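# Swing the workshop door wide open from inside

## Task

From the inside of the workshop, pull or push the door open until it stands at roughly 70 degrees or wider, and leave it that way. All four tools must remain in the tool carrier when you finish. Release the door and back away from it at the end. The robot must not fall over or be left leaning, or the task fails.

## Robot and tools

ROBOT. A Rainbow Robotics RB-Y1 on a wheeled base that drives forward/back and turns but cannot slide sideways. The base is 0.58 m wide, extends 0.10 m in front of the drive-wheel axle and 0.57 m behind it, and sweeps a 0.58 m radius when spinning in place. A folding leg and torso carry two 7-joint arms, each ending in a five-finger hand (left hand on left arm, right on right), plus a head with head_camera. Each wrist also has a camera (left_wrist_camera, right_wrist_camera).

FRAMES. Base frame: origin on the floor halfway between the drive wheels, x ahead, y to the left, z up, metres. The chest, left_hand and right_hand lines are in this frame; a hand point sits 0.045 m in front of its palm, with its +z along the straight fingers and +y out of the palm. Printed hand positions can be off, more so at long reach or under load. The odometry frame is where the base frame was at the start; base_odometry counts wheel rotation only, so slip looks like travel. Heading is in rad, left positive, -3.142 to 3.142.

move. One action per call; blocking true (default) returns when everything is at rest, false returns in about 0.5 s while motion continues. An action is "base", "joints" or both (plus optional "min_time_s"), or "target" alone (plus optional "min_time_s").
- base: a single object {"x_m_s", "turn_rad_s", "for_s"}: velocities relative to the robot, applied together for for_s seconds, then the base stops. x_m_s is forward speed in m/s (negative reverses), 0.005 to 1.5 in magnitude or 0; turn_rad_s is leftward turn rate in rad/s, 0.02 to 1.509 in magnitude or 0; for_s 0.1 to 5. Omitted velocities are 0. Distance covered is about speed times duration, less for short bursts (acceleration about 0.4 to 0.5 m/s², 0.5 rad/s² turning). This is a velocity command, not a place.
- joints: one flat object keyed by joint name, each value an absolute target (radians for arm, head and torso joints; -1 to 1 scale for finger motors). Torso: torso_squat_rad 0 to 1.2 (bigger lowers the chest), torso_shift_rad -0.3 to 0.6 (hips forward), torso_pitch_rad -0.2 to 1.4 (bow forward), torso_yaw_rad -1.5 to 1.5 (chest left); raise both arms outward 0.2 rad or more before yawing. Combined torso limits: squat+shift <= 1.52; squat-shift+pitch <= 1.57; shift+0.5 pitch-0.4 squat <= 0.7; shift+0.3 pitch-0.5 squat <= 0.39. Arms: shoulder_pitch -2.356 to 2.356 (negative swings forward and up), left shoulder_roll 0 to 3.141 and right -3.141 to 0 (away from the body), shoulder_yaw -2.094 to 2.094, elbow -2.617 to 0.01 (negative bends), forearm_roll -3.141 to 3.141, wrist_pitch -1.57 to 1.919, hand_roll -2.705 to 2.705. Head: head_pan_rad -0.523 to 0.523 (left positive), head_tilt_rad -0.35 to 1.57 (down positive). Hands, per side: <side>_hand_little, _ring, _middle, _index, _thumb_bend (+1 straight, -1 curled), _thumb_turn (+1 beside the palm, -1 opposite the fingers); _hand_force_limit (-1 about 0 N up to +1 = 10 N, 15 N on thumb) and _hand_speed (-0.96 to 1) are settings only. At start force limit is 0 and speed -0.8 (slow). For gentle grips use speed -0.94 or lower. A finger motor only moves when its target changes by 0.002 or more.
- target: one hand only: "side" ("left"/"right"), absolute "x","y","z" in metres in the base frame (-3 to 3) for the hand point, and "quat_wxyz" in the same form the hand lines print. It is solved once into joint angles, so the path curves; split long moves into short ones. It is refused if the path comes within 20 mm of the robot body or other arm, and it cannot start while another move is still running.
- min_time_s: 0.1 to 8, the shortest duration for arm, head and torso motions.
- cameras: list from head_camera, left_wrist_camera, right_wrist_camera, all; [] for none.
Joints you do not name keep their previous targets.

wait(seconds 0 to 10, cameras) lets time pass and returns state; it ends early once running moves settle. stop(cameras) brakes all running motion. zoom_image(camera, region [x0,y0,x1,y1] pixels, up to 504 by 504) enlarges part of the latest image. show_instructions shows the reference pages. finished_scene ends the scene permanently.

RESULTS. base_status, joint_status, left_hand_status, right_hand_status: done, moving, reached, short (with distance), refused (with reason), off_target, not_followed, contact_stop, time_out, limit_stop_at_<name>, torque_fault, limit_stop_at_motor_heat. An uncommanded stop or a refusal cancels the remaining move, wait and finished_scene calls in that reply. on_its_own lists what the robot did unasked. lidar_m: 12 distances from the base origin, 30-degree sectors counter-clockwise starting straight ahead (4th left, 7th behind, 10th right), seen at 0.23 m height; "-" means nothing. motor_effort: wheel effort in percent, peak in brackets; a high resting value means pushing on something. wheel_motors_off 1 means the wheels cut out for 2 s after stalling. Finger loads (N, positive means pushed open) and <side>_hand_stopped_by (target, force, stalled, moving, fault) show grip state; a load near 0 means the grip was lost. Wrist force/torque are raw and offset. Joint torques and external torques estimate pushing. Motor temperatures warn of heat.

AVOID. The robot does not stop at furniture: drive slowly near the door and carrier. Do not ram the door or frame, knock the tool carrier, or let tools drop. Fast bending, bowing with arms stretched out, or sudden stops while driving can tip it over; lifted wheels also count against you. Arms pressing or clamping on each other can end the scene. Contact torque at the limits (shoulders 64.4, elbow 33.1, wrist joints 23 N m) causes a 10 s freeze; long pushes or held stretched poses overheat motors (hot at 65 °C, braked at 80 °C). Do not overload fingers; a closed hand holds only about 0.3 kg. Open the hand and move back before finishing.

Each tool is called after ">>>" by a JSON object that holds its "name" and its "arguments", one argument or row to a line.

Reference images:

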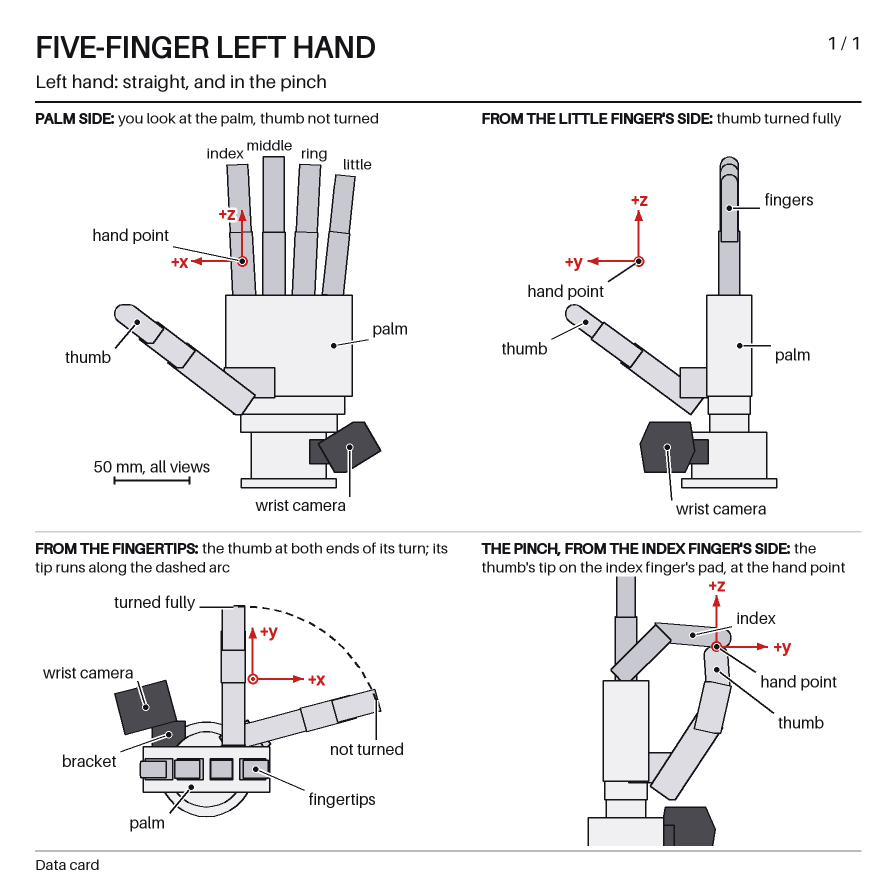

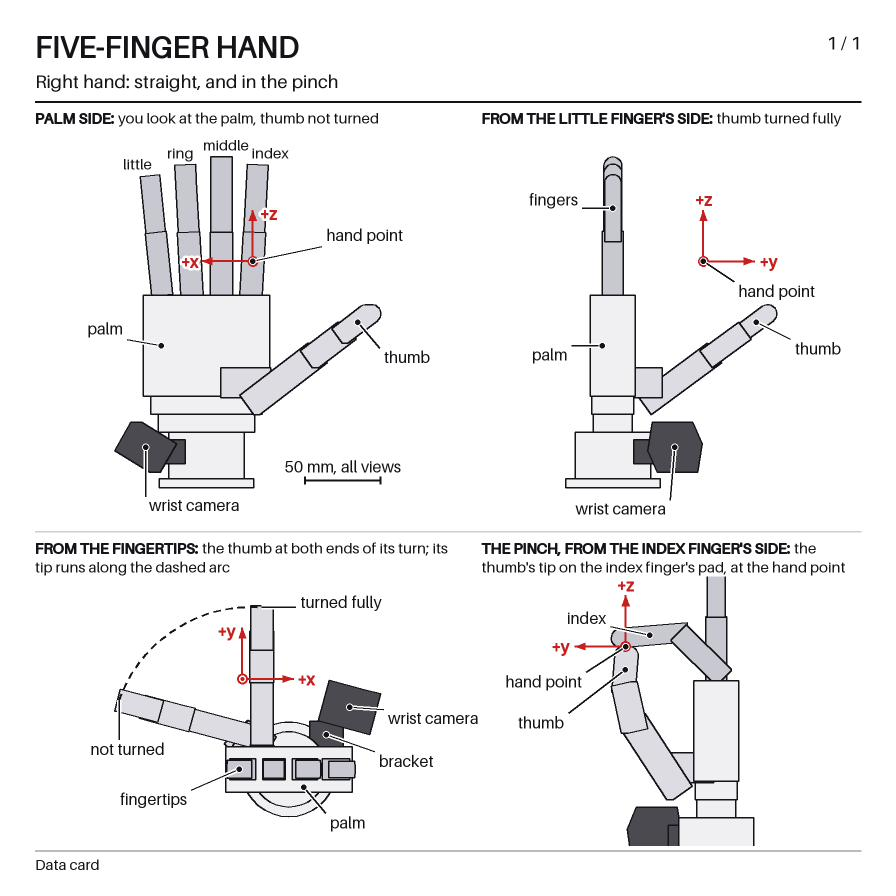

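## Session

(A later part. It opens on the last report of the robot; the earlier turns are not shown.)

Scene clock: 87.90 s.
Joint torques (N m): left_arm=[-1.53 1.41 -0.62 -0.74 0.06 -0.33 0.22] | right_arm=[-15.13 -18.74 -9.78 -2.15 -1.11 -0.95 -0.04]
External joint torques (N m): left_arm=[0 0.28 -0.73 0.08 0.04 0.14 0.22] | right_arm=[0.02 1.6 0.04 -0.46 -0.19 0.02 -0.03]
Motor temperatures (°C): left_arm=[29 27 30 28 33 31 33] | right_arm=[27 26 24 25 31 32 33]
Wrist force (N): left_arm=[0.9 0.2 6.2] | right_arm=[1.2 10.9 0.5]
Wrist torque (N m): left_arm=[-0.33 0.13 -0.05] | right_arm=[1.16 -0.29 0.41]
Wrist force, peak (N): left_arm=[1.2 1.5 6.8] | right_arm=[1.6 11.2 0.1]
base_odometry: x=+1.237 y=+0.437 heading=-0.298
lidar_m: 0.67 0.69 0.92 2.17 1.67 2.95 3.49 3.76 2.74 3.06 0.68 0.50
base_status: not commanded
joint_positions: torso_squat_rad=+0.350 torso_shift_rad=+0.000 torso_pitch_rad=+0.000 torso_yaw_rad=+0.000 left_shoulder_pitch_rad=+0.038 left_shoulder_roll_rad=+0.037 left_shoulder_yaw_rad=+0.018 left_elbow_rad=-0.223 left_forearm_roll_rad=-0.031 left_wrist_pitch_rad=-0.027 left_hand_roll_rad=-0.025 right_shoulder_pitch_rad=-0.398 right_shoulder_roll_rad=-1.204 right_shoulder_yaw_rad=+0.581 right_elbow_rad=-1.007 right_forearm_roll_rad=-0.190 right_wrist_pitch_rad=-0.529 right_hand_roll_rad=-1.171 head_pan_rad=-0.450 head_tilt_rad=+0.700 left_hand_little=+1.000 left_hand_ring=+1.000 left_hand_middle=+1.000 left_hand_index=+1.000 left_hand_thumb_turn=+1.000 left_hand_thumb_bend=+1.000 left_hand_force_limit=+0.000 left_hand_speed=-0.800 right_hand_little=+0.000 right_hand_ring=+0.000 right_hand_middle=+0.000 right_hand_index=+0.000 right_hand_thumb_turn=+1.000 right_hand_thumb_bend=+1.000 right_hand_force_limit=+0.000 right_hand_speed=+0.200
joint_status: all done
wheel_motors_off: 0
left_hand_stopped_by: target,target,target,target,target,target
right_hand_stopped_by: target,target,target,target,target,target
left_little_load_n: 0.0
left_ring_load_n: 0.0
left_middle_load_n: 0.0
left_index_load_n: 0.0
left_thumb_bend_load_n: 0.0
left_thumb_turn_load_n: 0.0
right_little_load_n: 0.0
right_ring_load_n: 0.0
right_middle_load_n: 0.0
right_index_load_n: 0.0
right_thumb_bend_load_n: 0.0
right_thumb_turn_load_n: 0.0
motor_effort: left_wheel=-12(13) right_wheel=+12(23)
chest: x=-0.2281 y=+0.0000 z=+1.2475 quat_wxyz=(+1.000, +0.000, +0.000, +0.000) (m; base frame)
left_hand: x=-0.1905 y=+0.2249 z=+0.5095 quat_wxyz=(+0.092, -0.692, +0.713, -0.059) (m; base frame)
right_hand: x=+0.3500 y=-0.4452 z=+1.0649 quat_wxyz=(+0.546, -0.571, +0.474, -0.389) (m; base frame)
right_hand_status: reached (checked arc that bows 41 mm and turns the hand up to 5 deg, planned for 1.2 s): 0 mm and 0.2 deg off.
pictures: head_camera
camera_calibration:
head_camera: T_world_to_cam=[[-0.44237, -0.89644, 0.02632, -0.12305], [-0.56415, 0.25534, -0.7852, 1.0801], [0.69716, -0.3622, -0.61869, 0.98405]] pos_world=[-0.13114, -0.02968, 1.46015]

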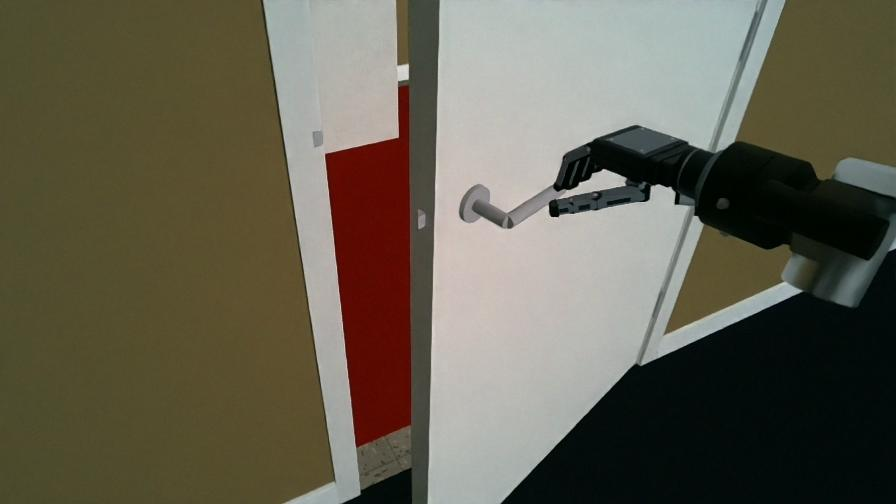

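>>> {"name": "move", "arguments": {
  "target": {"side":"right","x":0.15,"y":-0.42,"z":1.08,"quat_wxyz":[0.546,-0.571,0.474,-0.389]},
  "cameras": []
}}

>>> {"name": "move", "arguments": {
  "joints": {"right_shoulder_pitch_rad":0.1,"right_shoulder_roll_rad":-0.3,"right_shoulder_yaw_rad":0,"right_elbow_rad":-0.5,"right_forearm_roll_rad":0,"right_wrist_pitch_rad":0,"right_hand_roll_rad":0,"head_pan_rad":0.2,"head_tilt_rad":0.6},
  "base": {"turn_rad_s":-0.5,"for_s":1.57},
  "min_time_s": 1.8,
  "cameras": ["head_camera"]
}}

Scene clock: 96.20 s.
Joint torques (N m): left_arm=[-1.39 1.16 -0.41 -0.9 -0.03 -0.25 0.28] | right_arm=[-4.42 -8.76 -8.08 0.79 -0.07 -1.93 -0.11]
External joint torques (N m): left_arm=[0.14 0.03 -0.51 -0.08 -0.05 0.22 0.28] | right_arm=[0.37 1.28 0.54 0.13 0.2 0.14 -0.1]
Wrist force (N): left_arm=[1.3 0.3 6.4] | right_arm=[1.4 11.1 0.4]
Wrist torque (N m): left_arm=[-0.36 0.08 -0.01] | right_arm=[1.18 -0.30 0.55]
Wrist force, peak (N): left_arm=[0.7 1.0 7.4] | right_arm=[1.7 12.3 -0.2]
move: done
base_odometry: x=+1.237 y=+0.437 heading=-0.298
lidar_m: 0.67 0.69 0.92 2.17 1.68 2.94 3.50 3.76 2.74 3.06 0.68 0.50
base_status: not commanded
joint_positions: torso_squat_rad=+0.350 torso_shift_rad=+0.000 torso_pitch_rad=+0.000 torso_yaw_rad=+0.000 left_shoulder_pitch_rad=+0.038 left_shoulder_roll_rad=+0.037 left_shoulder_yaw_rad=+0.018 left_elbow_rad=-0.223 left_forearm_roll_rad=-0.031 left_wrist_pitch_rad=-0.027 left_hand_roll_rad=-0.025 right_shoulder_pitch_rad=+0.957 right_shoulder_roll_rad=-1.691 right_shoulder_yaw_rad=-0.031 right_elbow_rad=-1.847 right_forearm_roll_rad=-1.178 right_wrist_pitch_rad=-0.833 right_hand_roll_rad=-0.322 head_pan_rad=-0.450 head_tilt_rad=+0.700 left_hand_little=+1.000 left_hand_ring=+1.000 left_hand_middle=+1.000 left_hand_index=+1.000 left_hand_thumb_turn=+1.000 left_hand_thumb_bend=+1.000 left_hand_force_limit=+0.000 left_hand_speed=-0.800 right_hand_little=+0.000 right_hand_ring=+0.000 right_hand_middle=+0.000 right_hand_index=+0.000 right_hand_thumb_turn=+1.000 right_hand_thumb_bend=+1.000 right_hand_force_limit=+0.000 right_hand_speed=+0.200
joint_status: all done
wheel_motors_off: 0
left_hand_stopped_by: target,target,target,target,target,target
right_hand_stopped_by: target,target,target,target,target,target
left_little_load_n: 0.0
left_ring_load_n: 0.0
left_middle_load_n: 0.0
left_index_load_n: 0.0
left_thumb_bend_load_n: 0.0
left_thumb_turn_load_n: 0.0
right_little_load_n: -0.5
right_ring_load_n: 0.0
right_middle_load_n: 0.0
right_index_load_n: 0.0
right_thumb_bend_load_n: 0.0
right_thumb_turn_load_n: -0.5
motor_effort: left_wheel=-13(13) right_wheel=+11(13)
chest: x=-0.2280 y=+0.0000 z=+1.2475 quat_wxyz=(+1.000, +0.000, +0.000, +0.000)
left_hand: x=-0.1905 y=+0.2249 z=+0.5095 quat_wxyz=(+0.092, -0.692, +0.713, -0.059)
right_hand: x=+0.1500 y=-0.4196 z=+1.0795 quat_wxyz=(+0.552, -0.571, +0.470, -0.385)
right_hand_status: reached (checked arc that bows 63 mm and turns the hand up to 9 deg, planned for 1.3 s): 1 mm and 1.0 deg off.

Scene clock: 99.10 s.
Joint torques (N m): left_arm=[-1.43 0.98 -0.41 -1.17 0.05 -0.37 0.28] | right_arm=[-3.08 -9.7 -0.47 -2.34 -0.17 -0.91 0.17]
External joint torques (N m): left_arm=[0.1 -0.14 -0.51 -0.35 0.04 0.11 0.28] | right_arm=[-0.56 -0.63 1.25 0.55 -0.24 -0.1 0.16]
Wrist force (N): left_arm=[1.7 0.6 6.5] | right_arm=[-0.5 7.5 5.3]
Wrist torque (N m): left_arm=[-0.33 0.03 -0.01] | right_arm=[0.65 -0.37 0.30]
Wrist force, peak (N): left_arm=[1.5 0.4 7.1] | right_arm=[-0.1 10.9 3.0]
move: done
base_odometry: x=+1.237 y=+0.437 heading=-1.081
lidar_m: 0.51 0.67 0.67 0.78 1.29 2.17 1.63 3.12 4.96 2.74 3.07 1.48
base_status: done (sent for 1.57 of 1.57 s)
joint_positions: torso_squat_rad=+0.350 torso_shift_rad=+0.000 torso_pitch_rad=+0.000 torso_yaw_rad=+0.000 left_shoulder_pitch_rad=+0.038 left_shoulder_roll_rad=+0.037 left_shoulder_yaw_rad=+0.018 left_elbow_rad=-0.223 left_forearm_roll_rad=-0.031 left_wrist_pitch_rad=-0.027 left_hand_roll_rad=-0.025 right_shoulder_pitch_rad=+0.100 right_shoulder_roll_rad=-0.300 right_shoulder_yaw_rad=+0.000 right_elbow_rad=-0.500 right_forearm_roll_rad=+0.000 right_wrist_pitch_rad=+0.000 right_hand_roll_rad=+0.000 head_pan_rad=+0.200 head_tilt_rad=+0.600 left_hand_little=+1.000 left_hand_ring=+1.000 left_hand_middle=+1.000 left_hand_index=+1.000 left_hand_thumb_turn=+1.000 left_hand_thumb_bend=+1.000 left_hand_force_limit=+0.000 left_hand_speed=-0.800 right_hand_little=+0.000 right_hand_ring=+0.000 right_hand_middle=+0.000 right_hand_index=+0.000 right_hand_thumb_turn=+1.000 right_hand_thumb_bend=+1.000 right_hand_force_limit=+0.000 right_hand_speed=+0.200
joint_status: all done
wheel_motors_off: 0
left_hand_stopped_by: target,target,target,target,target,target
right_hand_stopped_by: target,target,target,target,target,target
left_little_load_n: 0.0
left_ring_load_n: 0.0
left_middle_load_n: 0.0
left_index_load_n: 0.0
left_thumb_bend_load_n: 0.0
left_thumb_turn_load_n: 0.0
right_little_load_n: 0.0
right_ring_load_n: 0.0
right_middle_load_n: 0.0
right_index_load_n: 0.0
right_thumb_bend_load_n: 0.0
right_thumb_turn_load_n: 0.0
motor_effort: left_wheel=+11(42) right_wheel=+5(36)
chest: x=-0.2281 y=+0.0000 z=+1.2475 quat_wxyz=(+1.000, +0.000, +0.000, +0.000)
left_hand: x=-0.1905 y=+0.2249 z=+0.5095 quat_wxyz=(+0.092, -0.692, +0.713, -0.059)
right_hand: x=-0.1011 y=-0.4286 z=+0.5505 quat_wxyz=(+0.035, -0.704, +0.666, -0.243)
head_camera: T_world_to_cam=[[0.18762, -0.98191, 0.02544, 0.008], [-0.52375, -0.12192, -0.8431, 1.17225], [0.83095, 0.14486, -0.53715, 0.89365]] pos_world=[-0.13012, 0.02131, 1.46815]

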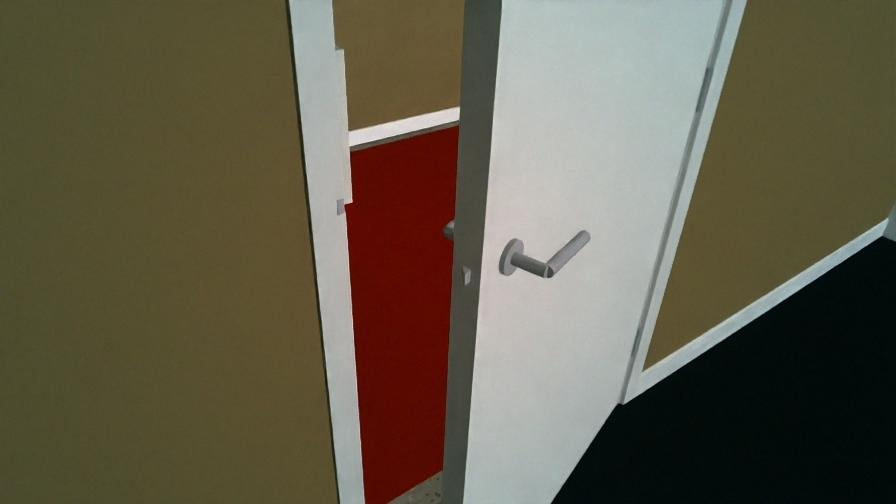

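>>> {"name": "move", "arguments": {
  "target": {"side":"left","x":0.22,"y":0.24,"z":1.15,"quat_wxyz":[0,0.7071,0,0.7071]},
  "cameras": []
}}

>>> {"name": "move", "arguments": {
  "target": {"side":"left","x":0.42,"y":0.18,"z":1.17,"quat_wxyz":[0,0.7071,0,0.7071]},
  "cameras": ["head_camera","left_wrist_camera"]
}}

Scene clock: 102.93 s.
Joint torques (N m): left_arm=[-3.99 4.91 2.84 -10.12 0 -1.65 0] | right_arm=[-3.08 -9.23 -0.69 -2.73 -0.25 -0.9 0.26]
External joint torques (N m): left_arm=[0.25 1.63 0.3 -0.67 -0.16 0.25 -0.02] | right_arm=[-0.56 -0.15 1.03 0.16 -0.33 -0.09 0.25]
Wrist force (N): left_arm=[-5.0 -0.3 0.4] | right_arm=[-0.8 7.4 4.8]
Wrist torque (N m): left_arm=[-0.01 0.39 -0.33] | right_arm=[0.67 -0.26 0.33]
Wrist force, peak (N): left_arm=[-2.6 2.5 6.5] | right_arm=[-0.4 7.8 5.3]
move: done
base_odometry: x=+1.237 y=+0.437 heading=-1.081
lidar_m: 0.51 0.68 0.67 0.79 1.29 2.17 1.63 3.13 4.95 2.75 3.07 1.47
base_status: not commanded
joint_positions: torso_squat_rad=+0.350 torso_shift_rad=+0.000 torso_pitch_rad=+0.000 torso_yaw_rad=+0.000 left_shoulder_pitch_rad=+0.409 left_shoulder_roll_rad=+0.219 left_shoulder_yaw_rad=+0.088 left_elbow_rad=-2.268 left_forearm_roll_rad=+0.442 left_wrist_pitch_rad=+0.316 left_hand_roll_rad=+1.415 right_shoulder_pitch_rad=+0.100 right_shoulder_roll_rad=-0.300 right_shoulder_yaw_rad=+0.000 right_elbow_rad=-0.500 right_forearm_roll_rad=+0.000 right_wrist_pitch_rad=+0.000 right_hand_roll_rad=+0.000 head_pan_rad=+0.200 head_tilt_rad=+0.600 left_hand_little=+1.000 left_hand_ring=+1.000 left_hand_middle=+1.000 left_hand_index=+1.000 left_hand_thumb_turn=+1.000 left_hand_thumb_bend=+1.000 left_hand_force_limit=+0.000 left_hand_speed=-0.800 right_hand_little=+0.000 right_hand_ring=+0.000 right_hand_middle=+0.000 right_hand_index=+0.000 right_hand_thumb_turn=+1.000 right_hand_thumb_bend=+1.000 right_hand_force_limit=+0.000 right_hand_speed=+0.200
joint_status: all done
wheel_motors_off: 0
left_hand_stopped_by: target,target,target,target,target,target
right_hand_stopped_by: target,target,target,target,target,target
left_little_load_n: 0.0
left_ring_load_n: 0.0
left_middle_load_n: 0.0
left_index_load_n: 0.0
left_thumb_bend_load_n: 0.0
left_thumb_turn_load_n: 0.0
right_little_load_n: 0.0
right_ring_load_n: 0.0
right_middle_load_n: 0.0
right_index_load_n: 0.0
right_thumb_bend_load_n: 0.0
right_thumb_turn_load_n: 0.0
motor_effort: left_wheel=+13(13) right_wheel=+6(7)
chest: x=-0.2280 y=+0.0000 z=+1.2475 quat_wxyz=(+1.000, +0.000, +0.000, +0.000)
left_hand: x=+0.2200 y=+0.2401 z=+1.1499 quat_wxyz=(+0.000, -0.707, +0.000, -0.707)
left_hand_status: reached (checked arc that bows 189 mm and turns the hand up to 116 deg, planned for 1.7 s): 0 mm and 0.1 deg off.
right_hand: x=-0.1010 y=-0.4286 z=+0.5505 quat_wxyz=(+0.035, -0.704, +0.666, -0.243)

Scene clock: 104.33 s.
Joint torques (N m): left_arm=[-16.57 2.31 0.71 -9.69 0.27 -1.57 0.05] | right_arm=[-3.35 -9.65 -0.34 -2.64 -0.21 -0.77 0.16]
External joint torques (N m): left_arm=[-0.96 -0.41 0.92 0.06 0.07 0.32 0.02] | right_arm=[-0.83 -0.58 1.39 0.24 -0.28 0.04 0.15]
Wrist force (N): left_arm=[-5.4 -0.8 0.2] | right_arm=[-1.0 7.5 4.8]
Wrist torque (N m): left_arm=[-0.07 0.45 -0.35] | right_arm=[0.71 -0.25 0.29]
Wrist force, peak (N): left_arm=[-6.2 -1.8 0.3] | right_arm=[-1.0 7.7 5.2]
move: done
base_odometry: x=+1.237 y=+0.437 heading=-1.081
lidar_m: 0.50 0.67 0.67 0.78 1.29 2.17 1.66 3.12 4.95 2.74 3.07 1.47
base_status: not commanded
joint_positions: torso_squat_rad=+0.350 torso_shift_rad=+0.000 torso_pitch_rad=+0.000 torso_yaw_rad=+0.000 left_shoulder_pitch_rad=-0.361 left_shoulder_roll_rad=+0.023 left_shoulder_yaw_rad=+0.189 left_elbow_rad=-1.591 left_forearm_roll_rad=+0.181 left_wrist_pitch_rad=+0.368 left_hand_roll_rad=+1.380 right_shoulder_pitch_rad=+0.100 right_shoulder_roll_rad=-0.300 right_shoulder_yaw_rad=+0.000 right_elbow_rad=-0.500 right_forearm_roll_rad=+0.000 right_wrist_pitch_rad=+0.000 right_hand_roll_rad=+0.000 head_pan_rad=+0.200 head_tilt_rad=+0.600 left_hand_little=+1.000 left_hand_ring=+1.000 left_hand_middle=+1.000 left_hand_index=+1.000 left_hand_thumb_turn=+1.000 left_hand_thumb_bend=+1.000 left_hand_force_limit=+0.000 left_hand_speed=-0.800 right_hand_little=+0.000 right_hand_ring=+0.000 right_hand_middle=+0.000 right_hand_index=+0.000 right_hand_thumb_turn=+1.000 right_hand_thumb_bend=+1.000 right_hand_force_limit=+0.000 right_hand_speed=+0.200
joint_status: all done
wheel_motors_off: 0
left_hand_stopped_by: target,target,target,target,target,target
right_hand_stopped_by: target,target,target,target,target,target
left_little_load_n: 0.0
left_ring_load_n: 0.0
left_middle_load_n: 0.0
left_index_load_n: 0.0
left_thumb_bend_load_n: 0.0
left_thumb_turn_load_n: 0.0
right_little_load_n: 0.0
right_ring_load_n: 0.0
right_middle_load_n: 0.0
right_index_load_n: 0.0
right_thumb_bend_load_n: 0.0
right_thumb_turn_load_n: 0.0
motor_effort: left_wheel=+12(15) right_wheel=+5(8)
chest: x=-0.2280 y=-0.0001 z=+1.2475 quat_wxyz=(+1.000, +0.000, +0.000, +0.000)
left_hand: x=+0.4200 y=+0.1799 z=+1.1700 quat_wxyz=(+0.000, -0.707, +0.000, -0.707)
left_hand_status: reached (checked arc that bows 38 mm and turns the hand up to 3 deg, planned for 1.0 s): 0 mm and 0.0 deg off.
right_hand: x=-0.1010 y=-0.4286 z=+0.5505 quat_wxyz=(+0.035, -0.704, +0.666, -0.243)
head_camera: T_world_to_cam=[[0.18763, -0.98191, 0.02541, 0.00802], [-0.52387, -0.12192, -0.84303, 1.17218], [0.83088, 0.14487, -0.53727, 0.89373]] pos_world=[-0.13002, 0.02131, 1.46815]
left_wrist_camera: T_world_to_cam=[[-0.03178, 0.96967, 0.24235, -0.44828], [-0.50599, -0.22471, 0.83275, -0.72195], [0.86195, -0.09616, 0.49779, -0.81102]] pos_world=[0.31951, 0.19446, 1.11356]

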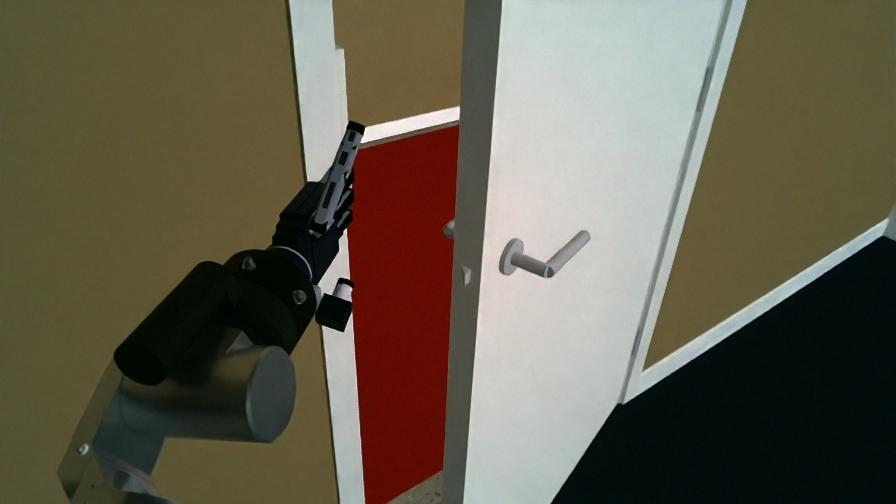

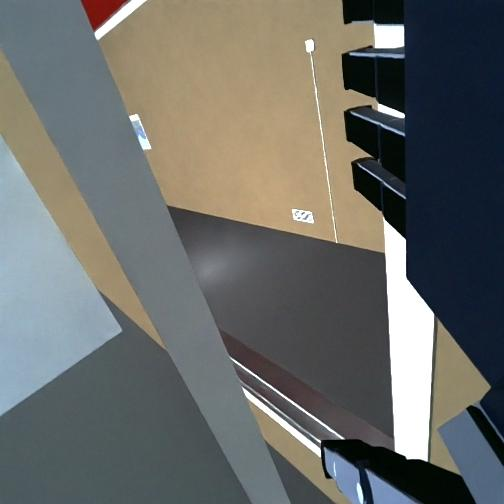

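>>> {"name": "move", "arguments": {
  "base": {"x_m_s":0.15,"for_s":0.9},
  "cameras": []
}}

>>> {"name": "move", "arguments": {
  "target": {"side":"left","x":0.52,"y":0.17,"z":1.17,"quat_wxyz":[0,0.7071,0,0.7071]},
  "cameras": ["head_camera","left_wrist_camera"]
}}

Scene clock: 106.80 s.
Joint torques (N m): left_arm=[-17.03 2.08 0.04 -10.13 0.37 -1.57 0] | right_arm=[-2.11 -8.87 -0.58 -2.76 -0.19 -0.79 0.19]
External joint torques (N m): left_arm=[-1.42 -0.64 0.25 -0.38 0.17 0.33 -0.02] | right_arm=[0.41 0.2 1.14 0.12 -0.26 0.02 0.18]
Wrist force (N): left_arm=[-4.8 -0.6 0.9] | right_arm=[-0.7 7.2 4.6]
Wrist torque (N m): left_arm=[-0.06 0.35 -0.36] | right_arm=[0.66 -0.29 0.34]
Wrist force, peak (N): left_arm=[-5.8 -1.1 -0.2] | right_arm=[-0.8 7.9 4.8]
move: done
base_odometry: x=+1.301 y=+0.318 heading=-1.082
lidar_m: 0.37 0.39 0.58 0.67 1.12 2.27 1.78 3.24 5.04 2.71 2.98 1.26
base_status: done (sent for 0.9 of 0.9 s)
joint_positions: torso_squat_rad=+0.350 torso_shift_rad=+0.000 torso_pitch_rad=+0.000 torso_yaw_rad=+0.000 left_shoulder_pitch_rad=-0.361 left_shoulder_roll_rad=+0.023 left_shoulder_yaw_rad=+0.189 left_elbow_rad=-1.591 left_forearm_roll_rad=+0.181 left_wrist_pitch_rad=+0.368 left_hand_roll_rad=+1.380 right_shoulder_pitch_rad=+0.100 right_shoulder_roll_rad=-0.300 right_shoulder_yaw_rad=+0.000 right_elbow_rad=-0.500 right_forearm_roll_rad=+0.000 right_wrist_pitch_rad=+0.000 right_hand_roll_rad=+0.000 head_pan_rad=+0.200 head_tilt_rad=+0.600 left_hand_little=+1.000 left_hand_ring=+1.000 left_hand_middle=+1.000 left_hand_index=+1.000 left_hand_thumb_turn=+1.000 left_hand_thumb_bend=+1.000 left_hand_force_limit=+0.000 left_hand_speed=-0.800 right_hand_little=+0.000 right_hand_ring=+0.000 right_hand_middle=+0.000 right_hand_index=+0.000 right_hand_thumb_turn=+1.000 right_hand_thumb_bend=+1.000 right_hand_force_limit=+0.000 right_hand_speed=+0.200
joint_status: not commanded
wheel_motors_off: 0
left_hand_stopped_by: target,target,target,target,target,target
right_hand_stopped_by: target,target,target,target,target,target
left_little_load_n: 0.0
left_ring_load_n: 0.0
left_middle_load_n: 0.0
left_index_load_n: 0.0
left_thumb_bend_load_n: 0.0
left_thumb_turn_load_n: -0.5
right_little_load_n: 0.0
right_ring_load_n: 0.0
right_middle_load_n: 0.0
right_index_load_n: 0.0
right_thumb_bend_load_n: 0.0
right_thumb_turn_load_n: 0.0
motor_effort: left_wheel=-7(35) right_wheel=+9(35)
chest: x=-0.2279 y=-0.0001 z=+1.2475 quat_wxyz=(+1.000, +0.000, +0.000, +0.000)
left_hand: x=+0.4201 y=+0.1799 z=+1.1698 quat_wxyz=(+0.000, -0.707, +0.000, -0.707)
right_hand: x=-0.1009 y=-0.4286 z=+0.5505 quat_wxyz=(+0.035, -0.704, +0.666, -0.243)

Scene clock: 108.20 s.
Joint torques (N m): left_arm=[-23.22 7.32 0.05 -9.86 0.15 -1.68 0.49] | right_arm=[-2.58 -8.9 -0.1 -2.58 -0.15 -0.87 0.22]
External joint torques (N m): left_arm=[-2.14 1.46 -0.05 0.06 0.05 0.23 0.46] | right_arm=[-0.07 0.17 1.62 0.31 -0.22 -0.06 0.21]
Wrist force (N): left_arm=[-3.9 -0.2 0.1] | right_arm=[-0.6 7.5 4.4]
Wrist torque (N m): left_arm=[0.02 0.19 -0.25] | right_arm=[0.73 -0.33 0.31]
Wrist force, peak (N): left_arm=[-6.3 -0.4 1.3] | right_arm=[-0.6 7.8 5.5]
move: done
base_odometry: x=+1.301 y=+0.318 heading=-1.082
lidar_m: 0.37 0.38 0.58 0.69 1.11 2.27 1.78 3.24 5.05 2.73 2.97 1.26
base_status: not commanded
joint_positions: torso_squat_rad=+0.350 torso_shift_rad=+0.000 torso_pitch_rad=+0.000 torso_yaw_rad=+0.000 left_shoulder_pitch_rad=-0.790 left_shoulder_roll_rad=+0.120 left_shoulder_yaw_rad=+0.247 left_elbow_rad=-0.886 left_forearm_roll_rad=+0.176 left_wrist_pitch_rad=+0.082 left_hand_roll_rad=+1.410 right_shoulder_pitch_rad=+0.100 right_shoulder_roll_rad=-0.300 right_shoulder_yaw_rad=+0.000 right_elbow_rad=-0.500 right_forearm_roll_rad=+0.000 right_wrist_pitch_rad=+0.000 right_hand_roll_rad=+0.000 head_pan_rad=+0.200 head_tilt_rad=+0.600 left_hand_little=+1.000 left_hand_ring=+1.000 left_hand_middle=+1.000 left_hand_index=+1.000 left_hand_thumb_turn=+1.000 left_hand_thumb_bend=+1.000 left_hand_force_limit=+0.000 left_hand_speed=-0.800 right_hand_little=+0.000 right_hand_ring=+0.000 right_hand_middle=+0.000 right_hand_index=+0.000 right_hand_thumb_turn=+1.000 right_hand_thumb_bend=+1.000 right_hand_force_limit=+0.000 right_hand_speed=+0.200
joint_status: all done
wheel_motors_off: 0
left_hand_stopped_by: target,target,target,target,target,target
right_hand_stopped_by: target,target,target,target,target,target
left_little_load_n: 0.0
left_ring_load_n: 0.0
left_middle_load_n: 0.0
left_index_load_n: 0.0
left_thumb_bend_load_n: 0.0
left_thumb_turn_load_n: 0.0
right_little_load_n: 0.0
right_ring_load_n: 0.0
right_middle_load_n: 0.0
right_index_load_n: 0.0
right_thumb_bend_load_n: 0.0
right_thumb_turn_load_n: 0.0
motor_effort: left_wheel=-7(8) right_wheel=+8(10)
chest: x=-0.2279 y=+0.0000 z=+1.2475 quat_wxyz=(+1.000, +0.000, +0.000, +0.000)
left_hand: x=+0.5199 y=+0.1701 z=+1.1699 quat_wxyz=(+0.001, -0.707, +0.000, -0.707)
left_hand_status: reached (checked arc that bows 35 mm and turns the hand up to 4 deg, planned for 1.0 s): 0 mm and 0.1 deg off.
right_hand: x=-0.1009 y=-0.4287 z=+0.5505 quat_wxyz=(+0.035, -0.704, +0.666, -0.243)
head_camera: T_world_to_cam=[[0.18764, -0.98191, 0.02541, 0.008], [-0.52394, -0.12194, -0.84298, 1.17216], [0.83083, 0.14486, -0.53734, 0.89374]] pos_world=[-0.12992, 0.02131, 1.46815]
left_wrist_camera: T_world_to_cam=[[-0.03294, 0.96962, 0.24238, -0.43502], [-0.50503, -0.22542, 0.83315, -0.67432], [0.86248, -0.09497, 0.49711, -0.89763]] pos_world=[0.41931, 0.18456, 1.11347]

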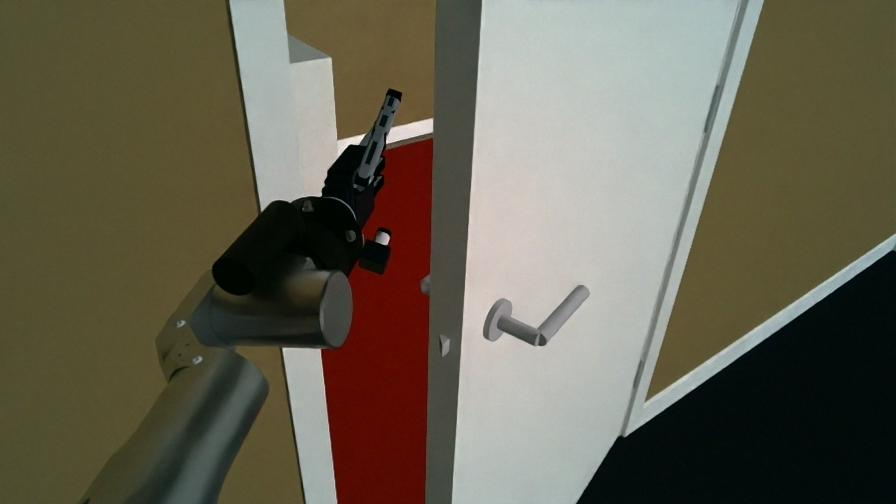

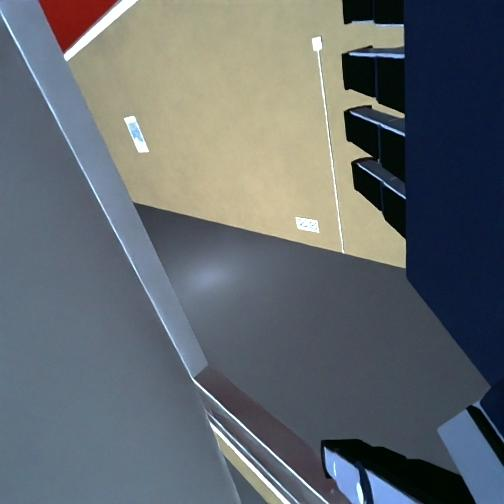

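>>> {"name": "move", "arguments": {
  "joints": {"left_hand_roll_rad":-1.73,"left_hand_speed":0.3,"left_hand_thumb_turn":-1,"left_hand_little":-0.8,"left_hand_ring":-0.8,"left_hand_middle":-0.8,"left_hand_index":-0.8},
  "min_time_s": 1.5,
  "cameras": ["head_camera"]
}}

Scene clock: 112.37 s.
Joint torques (N m): left_arm=[-28.95 18.88 3.51 -15.06 -1.41 -4.42 -0.79] | right_arm=[-2.63 -8.77 0.01 -2.8 -0.31 -0.93 0.09]
External joint torques (N m): left_arm=[-7.91 13.02 3.47 -5.15 -1.44 -2.53 -0.74] | right_arm=[-0.11 0.3 1.73 0.09 -0.38 -0.12 0.08]
Wrist force (N): left_arm=[15.8 -18.9 -15.5] | right_arm=[-0.8 7.0 4.8]
Wrist torque (N m): left_arm=[-1.42 -0.84 -0.08] | right_arm=[0.62 -0.30 0.31]
Wrist force, peak (N): left_arm=[15.9 -20.7 -17.0] | right_arm=[-0.8 7.8 4.7]
move: done
base_odometry: x=+1.301 y=+0.318 heading=-1.082
lidar_m: 0.38 0.39 0.58 0.69 1.11 2.27 1.79 3.25 5.03 2.72 2.96 1.25
base_status: not commanded
joint_positions: torso_squat_rad=+0.350 torso_shift_rad=+0.000 torso_pitch_rad=+0.000 torso_yaw_rad=+0.000 left_shoulder_pitch_rad=-0.789 left_shoulder_roll_rad=+0.117 left_shoulder_yaw_rad=+0.246 left_elbow_rad=-0.885 left_forearm_roll_rad=+0.176 left_wrist_pitch_rad=+0.082 left_hand_roll_rad=-1.730 right_shoulder_pitch_rad=+0.100 right_shoulder_roll_rad=-0.300 right_shoulder_yaw_rad=+0.000 right_elbow_rad=-0.500 right_forearm_roll_rad=+0.000 right_wrist_pitch_rad=+0.000 right_hand_roll_rad=+0.000 head_pan_rad=+0.200 head_tilt_rad=+0.600 left_hand_little=-0.800 left_hand_ring=-0.800 left_hand_middle=-0.800 left_hand_index=-0.800 left_hand_thumb_turn=-0.999 left_hand_thumb_bend=+1.000 left_hand_force_limit=+0.000 left_hand_speed=+0.300 right_hand_little=+0.000 right_hand_ring=+0.000 right_hand_middle=+0.000 right_hand_index=+0.000 right_hand_thumb_turn=+1.000 right_hand_thumb_bend=+1.000 right_hand_force_limit=+0.000 right_hand_speed=+0.200
joint_status: all done
wheel_motors_off: 0
left_hand_stopped_by: target,target,target,target,target,target
right_hand_stopped_by: target,target,target,target,target,target
left_little_load_n: 0.0
left_ring_load_n: 0.0
left_middle_load_n: 0.0
left_index_load_n: 0.0
left_thumb_bend_load_n: 0.5
left_thumb_turn_load_n: 13.0
right_little_load_n: 0.0
right_ring_load_n: 0.0
right_middle_load_n: 0.0
right_index_load_n: 0.0
right_thumb_bend_load_n: 0.0
right_thumb_turn_load_n: 0.0
motor_effort: left_wheel=-8(8) right_wheel=+10(12)
chest: x=-0.2280 y=-0.0002 z=+1.2475 quat_wxyz=(+1.000, +0.000, +0.000, +0.000)
left_hand: x=+0.5193 y=+0.2882 z=+1.1056 quat_wxyz=(+0.705, -0.001, +0.709, -0.002)
right_hand: x=-0.1010 y=-0.4287 z=+0.5505 quat_wxyz=(+0.035, -0.704, +0.666, -0.243)
head_camera: T_world_to_cam=[[0.18753, -0.98193, 0.02525, 0.00803], [-0.5239, -0.12173, -0.84303, 1.1722], [0.83088, 0.14487, -0.53727, 0.89367]] pos_world=[-0.12992, 0.02111, 1.46815]

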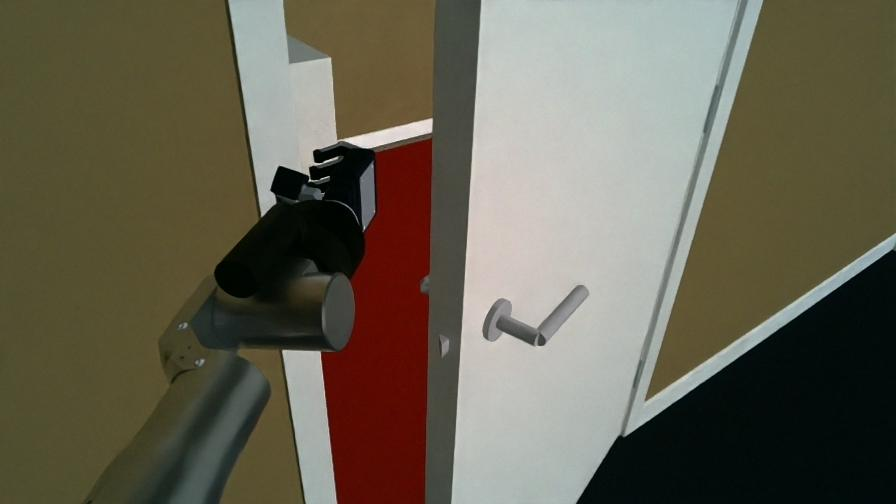

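>>> {"name": "move", "arguments": {
  "target": {"side":"left","x":0.52,"y":0.245,"z":1.14,"quat_wxyz":[0.7071,0,0.7071,0]},
  "cameras": ["head_camera","left_wrist_camera"]
}}

Scene clock: 116.97 s.
Joint torques (N m): left_arm=[-23.37 5.67 -0.88 -10.41 0.27 -1.96 0.02] | right_arm=[-2.58 -8.77 -0.77 -2.68 -0.16 -1.02 0.14]
External joint torques (N m): left_arm=[-2.31 1.14 0.28 -0.56 0.23 -0.06 0.07] | right_arm=[-0.06 0.3 0.96 0.21 -0.23 -0.21 0.13]
Wrist force (N): left_arm=[6.4 -0.2 0.8] | right_arm=[-0.7 7.1 4.6]
Wrist torque (N m): left_arm=[-0.02 -0.46 0.29] | right_arm=[0.63 -0.29 0.28]
Wrist force, peak (N): left_arm=[15.9 -19.6 -16.8] | right_arm=[-0.7 7.9 5.1]
move: done
base_odometry: x=+1.301 y=+0.318 heading=-1.082
lidar_m: 0.36 0.39 0.58 0.68 1.10 2.27 1.77 3.24 5.04 2.71 2.97 1.25
base_status: not commanded
joint_positions: torso_squat_rad=+0.350 torso_shift_rad=+0.000 torso_pitch_rad=+0.000 torso_yaw_rad=+0.000 left_shoulder_pitch_rad=-0.826 left_shoulder_roll_rad=+0.000 left_shoulder_yaw_rad=+0.322 left_elbow_rad=-0.998 left_forearm_roll_rad=-0.047 left_wrist_pitch_rad=+0.190 left_hand_roll_rad=-1.646 right_shoulder_pitch_rad=+0.100 right_shoulder_roll_rad=-0.300 right_shoulder_yaw_rad=+0.000 right_elbow_rad=-0.500 right_forearm_roll_rad=+0.000 right_wrist_pitch_rad=+0.000 right_hand_roll_rad=+0.000 head_pan_rad=+0.200 head_tilt_rad=+0.600 left_hand_little=-0.800 left_hand_ring=-0.800 left_hand_middle=-0.800 left_hand_index=-0.800 left_hand_thumb_turn=-1.000 left_hand_thumb_bend=+1.000 left_hand_force_limit=+0.000 left_hand_speed=+0.300 right_hand_little=+0.000 right_hand_ring=+0.000 right_hand_middle=+0.000 right_hand_index=+0.000 right_hand_thumb_turn=+1.000 right_hand_thumb_bend=+1.000 right_hand_force_limit=+0.000 right_hand_speed=+0.200
joint_status: all done
wheel_motors_off: 0
left_hand_stopped_by: target,target,target,target,target,target
right_hand_stopped_by: target,target,target,target,target,target
left_little_load_n: 0.0
left_ring_load_n: 0.0
left_middle_load_n: 0.0
left_index_load_n: 0.0
left_thumb_bend_load_n: 0.0
left_thumb_turn_load_n: 0.5
right_little_load_n: 0.0
right_ring_load_n: 0.0
right_middle_load_n: 0.0
right_index_load_n: 0.0
right_thumb_bend_load_n: 0.0
right_thumb_turn_load_n: 0.0
motor_effort: left_wheel=-7(8) right_wheel=+8(11)
chest: x=-0.2280 y=-0.0001 z=+1.2475 quat_wxyz=(+1.000, +0.000, +0.000, +0.000)
left_hand: x=+0.5200 y=+0.2452 z=+1.1398 quat_wxyz=(+0.708, +0.005, +0.706, -0.005)
left_hand_status: reached (checked arc that bows 2 mm and turns the hand up to 1 deg, planned for 0.4 s): 0 mm and 0.9 deg off.
right_hand: x=-0.1010 y=-0.4287 z=+0.5505 quat_wxyz=(+0.035, -0.704, +0.666, -0.243)
head_camera: T_world_to_cam=[[0.18764, -0.98191, 0.02541, 0.0079], [-0.52394, -0.12194, -0.84298, 1.17214], [0.83083, 0.14486, -0.53734, 0.89376]] pos_world=[-0.12992, 0.02121, 1.46815]
left_wrist_camera: T_world_to_cam=[[-0.0463, -0.96907, -0.24242, 0.53444], [-0.50113, 0.23246, -0.83356, 1.15309], [0.86413, 0.08289, -0.49639, 0.21214]] pos_world=[0.41928, 0.23227, 1.19603]

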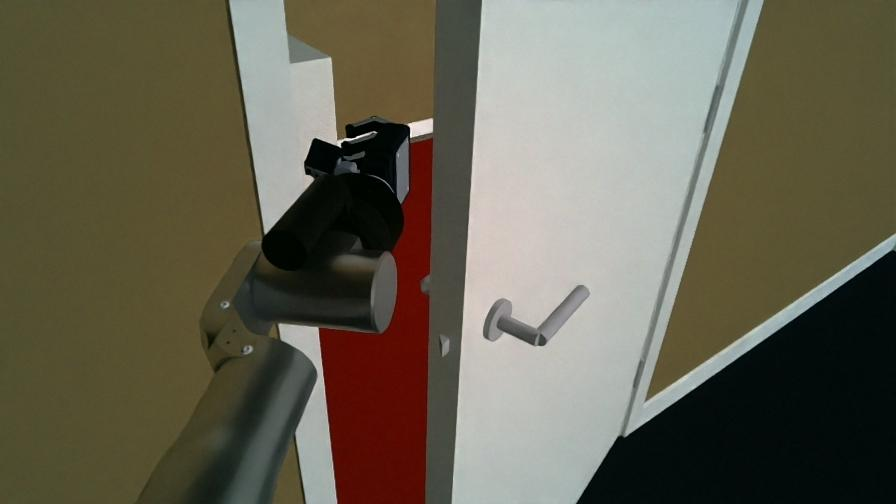

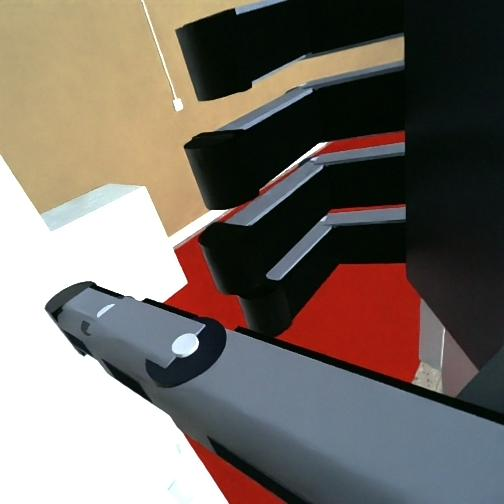

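>>> {"name": "move", "arguments": {
  "base": {"turn_rad_s":-0.25,"for_s":1.0},
  "cameras": ["head_camera"]
}}

Scene clock: 120.37 s.
Joint torques (N m): left_arm=[-52.46 -13.39 -15.86 -4.9 0.49 -1.2 0.13] | right_arm=[-2.83 -8.84 -0.29 -2.86 -0.1 -0.7 0.19]
External joint torques (N m): left_arm=[-31.38 -17.97 -14.68 4.94 0.45 0.7 0.18] | right_arm=[-0.15 0.28 1.45 0.08 -0.17 0.12 0.18]
Wrist force (N): left_arm=[3.1 50.5 -130.6] | right_arm=[-0.1 6.9 4.4]
Wrist torque (N m): left_arm=[19.16 -4.06 -1.53] | right_arm=[0.64 -0.39 0.32]
Wrist force, peak (N): left_arm=[5.9 45.8 -157.5] | right_arm=[-0.6 7.8 5.1]
move: done
base_odometry: x=+1.301 y=+0.318 heading=-1.329
lidar_m: 0.42 0.37 0.57 0.63 0.93 2.27 1.78 3.25 5.05 3.77 2.73 1.71
base_status: done (sent for 1 of 1 s)
joint_positions: torso_squat_rad=+0.351 torso_shift_rad=-0.003 torso_pitch_rad=-0.004 torso_yaw_rad=+0.002 left_shoulder_pitch_rad=-0.819 left_shoulder_roll_rad=+0.004 left_shoulder_yaw_rad=+0.326 left_elbow_rad=-0.999 left_forearm_roll_rad=-0.047 left_wrist_pitch_rad=+0.190 left_hand_roll_rad=-1.646 right_shoulder_pitch_rad=+0.100 right_shoulder_roll_rad=-0.300 right_shoulder_yaw_rad=+0.000 right_elbow_rad=-0.500 right_forearm_roll_rad=+0.000 right_wrist_pitch_rad=+0.000 right_hand_roll_rad=+0.000 head_pan_rad=+0.200 head_tilt_rad=+0.600 left_hand_little=-0.800 left_hand_ring=-0.800 left_hand_middle=-0.800 left_hand_index=-0.800 left_hand_thumb_turn=-1.000 left_hand_thumb_bend=+1.000 left_hand_force_limit=+0.000 left_hand_speed=+0.300 right_hand_little=+0.000 right_hand_ring=+0.000 right_hand_middle=+0.000 right_hand_index=+0.000 right_hand_thumb_turn=+1.000 right_hand_thumb_bend=+1.000 right_hand_force_limit=+0.000 right_hand_speed=+0.200
joint_status: not commanded
wheel_motors_off: 0
left_hand_stopped_by: target,target,target,target,target,target
right_hand_stopped_by: target,target,target,target,target,target
left_little_load_n: 0.0
left_ring_load_n: 0.0
left_middle_load_n: 0.0
left_index_load_n: 0.0
left_thumb_bend_load_n: 0.0
left_thumb_turn_load_n: 0.0
right_little_load_n: 0.0
right_ring_load_n: 0.0
right_middle_load_n: 0.0
right_index_load_n: 0.0
right_thumb_bend_load_n: 0.0
right_thumb_turn_load_n: -0.5
motor_effort: left_wheel=+50(70) right_wheel=-4(41)
chest: x=-0.2310 y=+0.0007 z=+1.2473 quat_wxyz=(+1.000, +0.000, -0.002, +0.001)
left_hand: x=+0.5157 y=+0.2537 z=+1.1389 quat_wxyz=(+0.708, +0.002, +0.707, -0.002)
right_hand: x=-0.1003 y=-0.4284 z=+0.5514 quat_wxyz=(+0.037, -0.704, +0.665, -0.245)
head_camera: T_world_to_cam=[[0.18921, -0.98156, 0.02712, 0.00752], [-0.52015, -0.12361, -0.84508, 1.17405], [0.83285, 0.14579, -0.53395, 0.89236]] pos_world=[-0.13394, 0.02241, 1.46844]

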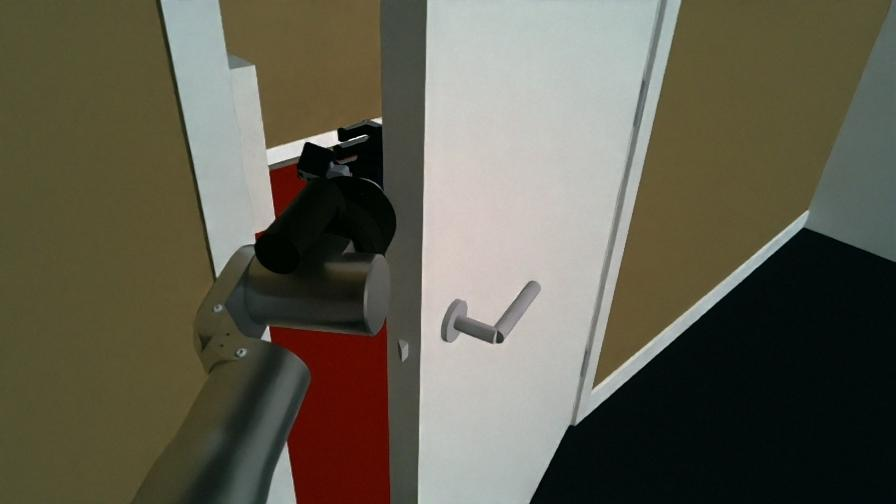

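>>> {"name": "move", "arguments": {
  "base": {"x_m_s":-0.08,"for_s":1.0},
  "cameras": ["head_camera"]
}}

Scene clock: 122.93 s.
Joint torques (N m): left_arm=[-24.73 3.12 -2.84 -10.07 0.27 -1.61 0.11] | right_arm=[-3.24 -8.84 -0.6 -2.55 -0.05 -0.84 0.35]
External joint torques (N m): left_arm=[-3.66 -1.43 -1.68 -0.23 0.23 0.3 0.16] | right_arm=[-0.71 0.23 1.13 0.34 -0.13 -0.03 0.34]
Wrist force (N): left_arm=[7.6 -0.2 0.4] | right_arm=[-0.9 7.0 4.6]
Wrist torque (N m): left_arm=[-0.01 -0.64 0.38] | right_arm=[0.63 -0.27 0.27]
Wrist force, peak (N): left_arm=[3.0 51.7 -131.7] | right_arm=[-0.6 7.1 5.7]
move: done
base_odometry: x=+1.281 y=+0.396 heading=-1.331
lidar_m: 0.45 0.44 0.62 0.68 0.98 2.20 1.70 3.19 5.00 3.78 2.73 1.88
base_status: done (sent for 1 of 1 s)
joint_positions: torso_squat_rad=+0.350 torso_shift_rad=+0.000 torso_pitch_rad=+0.000 torso_yaw_rad=+0.000 left_shoulder_pitch_rad=-0.826 left_shoulder_roll_rad=+0.000 left_shoulder_yaw_rad=+0.323 left_elbow_rad=-0.998 left_forearm_roll_rad=-0.047 left_wrist_pitch_rad=+0.190 left_hand_roll_rad=-1.646 right_shoulder_pitch_rad=+0.100 right_shoulder_roll_rad=-0.300 right_shoulder_yaw_rad=+0.000 right_elbow_rad=-0.500 right_forearm_roll_rad=+0.000 right_wrist_pitch_rad=+0.000 right_hand_roll_rad=+0.000 head_pan_rad=+0.200 head_tilt_rad=+0.600 left_hand_little=-0.800 left_hand_ring=-0.800 left_hand_middle=-0.800 left_hand_index=-0.800 left_hand_thumb_turn=-1.000 left_hand_thumb_bend=+1.000 left_hand_force_limit=+0.000 left_hand_speed=+0.300 right_hand_little=+0.000 right_hand_ring=+0.000 right_hand_middle=+0.000 right_hand_index=+0.000 right_hand_thumb_turn=+1.000 right_hand_thumb_bend=+1.000 right_hand_force_limit=+0.000 right_hand_speed=+0.200
joint_status: not commanded
wheel_motors_off: 0
left_hand_stopped_by: target,target,target,target,target,target
right_hand_stopped_by: target,target,target,target,target,target
left_little_load_n: 0.0
left_ring_load_n: 0.0
left_middle_load_n: 0.0
left_index_load_n: 0.0
left_thumb_bend_load_n: 0.0
left_thumb_turn_load_n: 0.0
right_little_load_n: 0.0
right_ring_load_n: 0.0
right_middle_load_n: 0.0
right_index_load_n: 0.0
right_thumb_bend_load_n: 0.0
right_thumb_turn_load_n: 0.0
motor_effort: left_wheel=-13(30) right_wheel=+15(42)
chest: x=-0.2281 y=+0.0000 z=+1.2475 quat_wxyz=(+1.000, +0.000, +0.000, +0.000)
left_hand: x=+0.5199 y=+0.2461 z=+1.1399 quat_wxyz=(+0.708, +0.005, +0.706, -0.005)
right_hand: x=-0.1010 y=-0.4287 z=+0.5506 quat_wxyz=(+0.035, -0.704, +0.666, -0.243)
head_camera: T_world_to_cam=[[0.18769, -0.9819, 0.02553, 0.00786], [-0.52373, -0.12203, -0.8431, 1.17225], [0.83095, 0.14487, -0.53715, 0.89365]] pos_world=[-0.13012, 0.02131, 1.46815]

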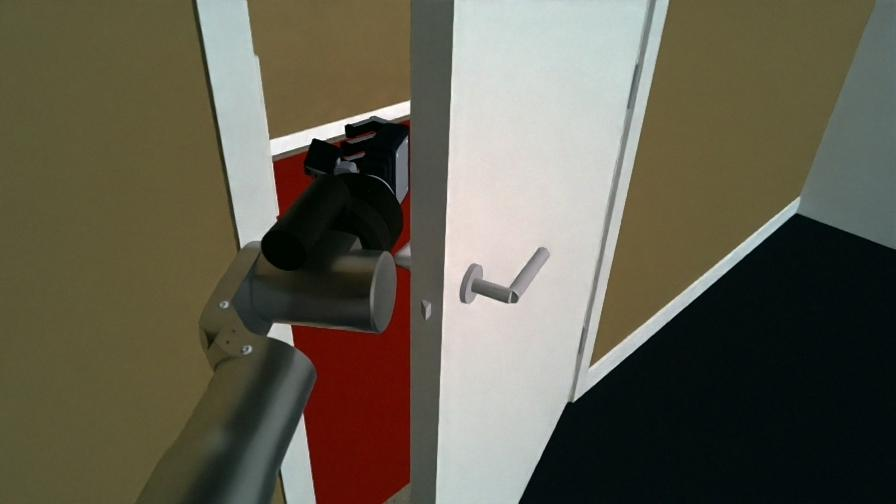

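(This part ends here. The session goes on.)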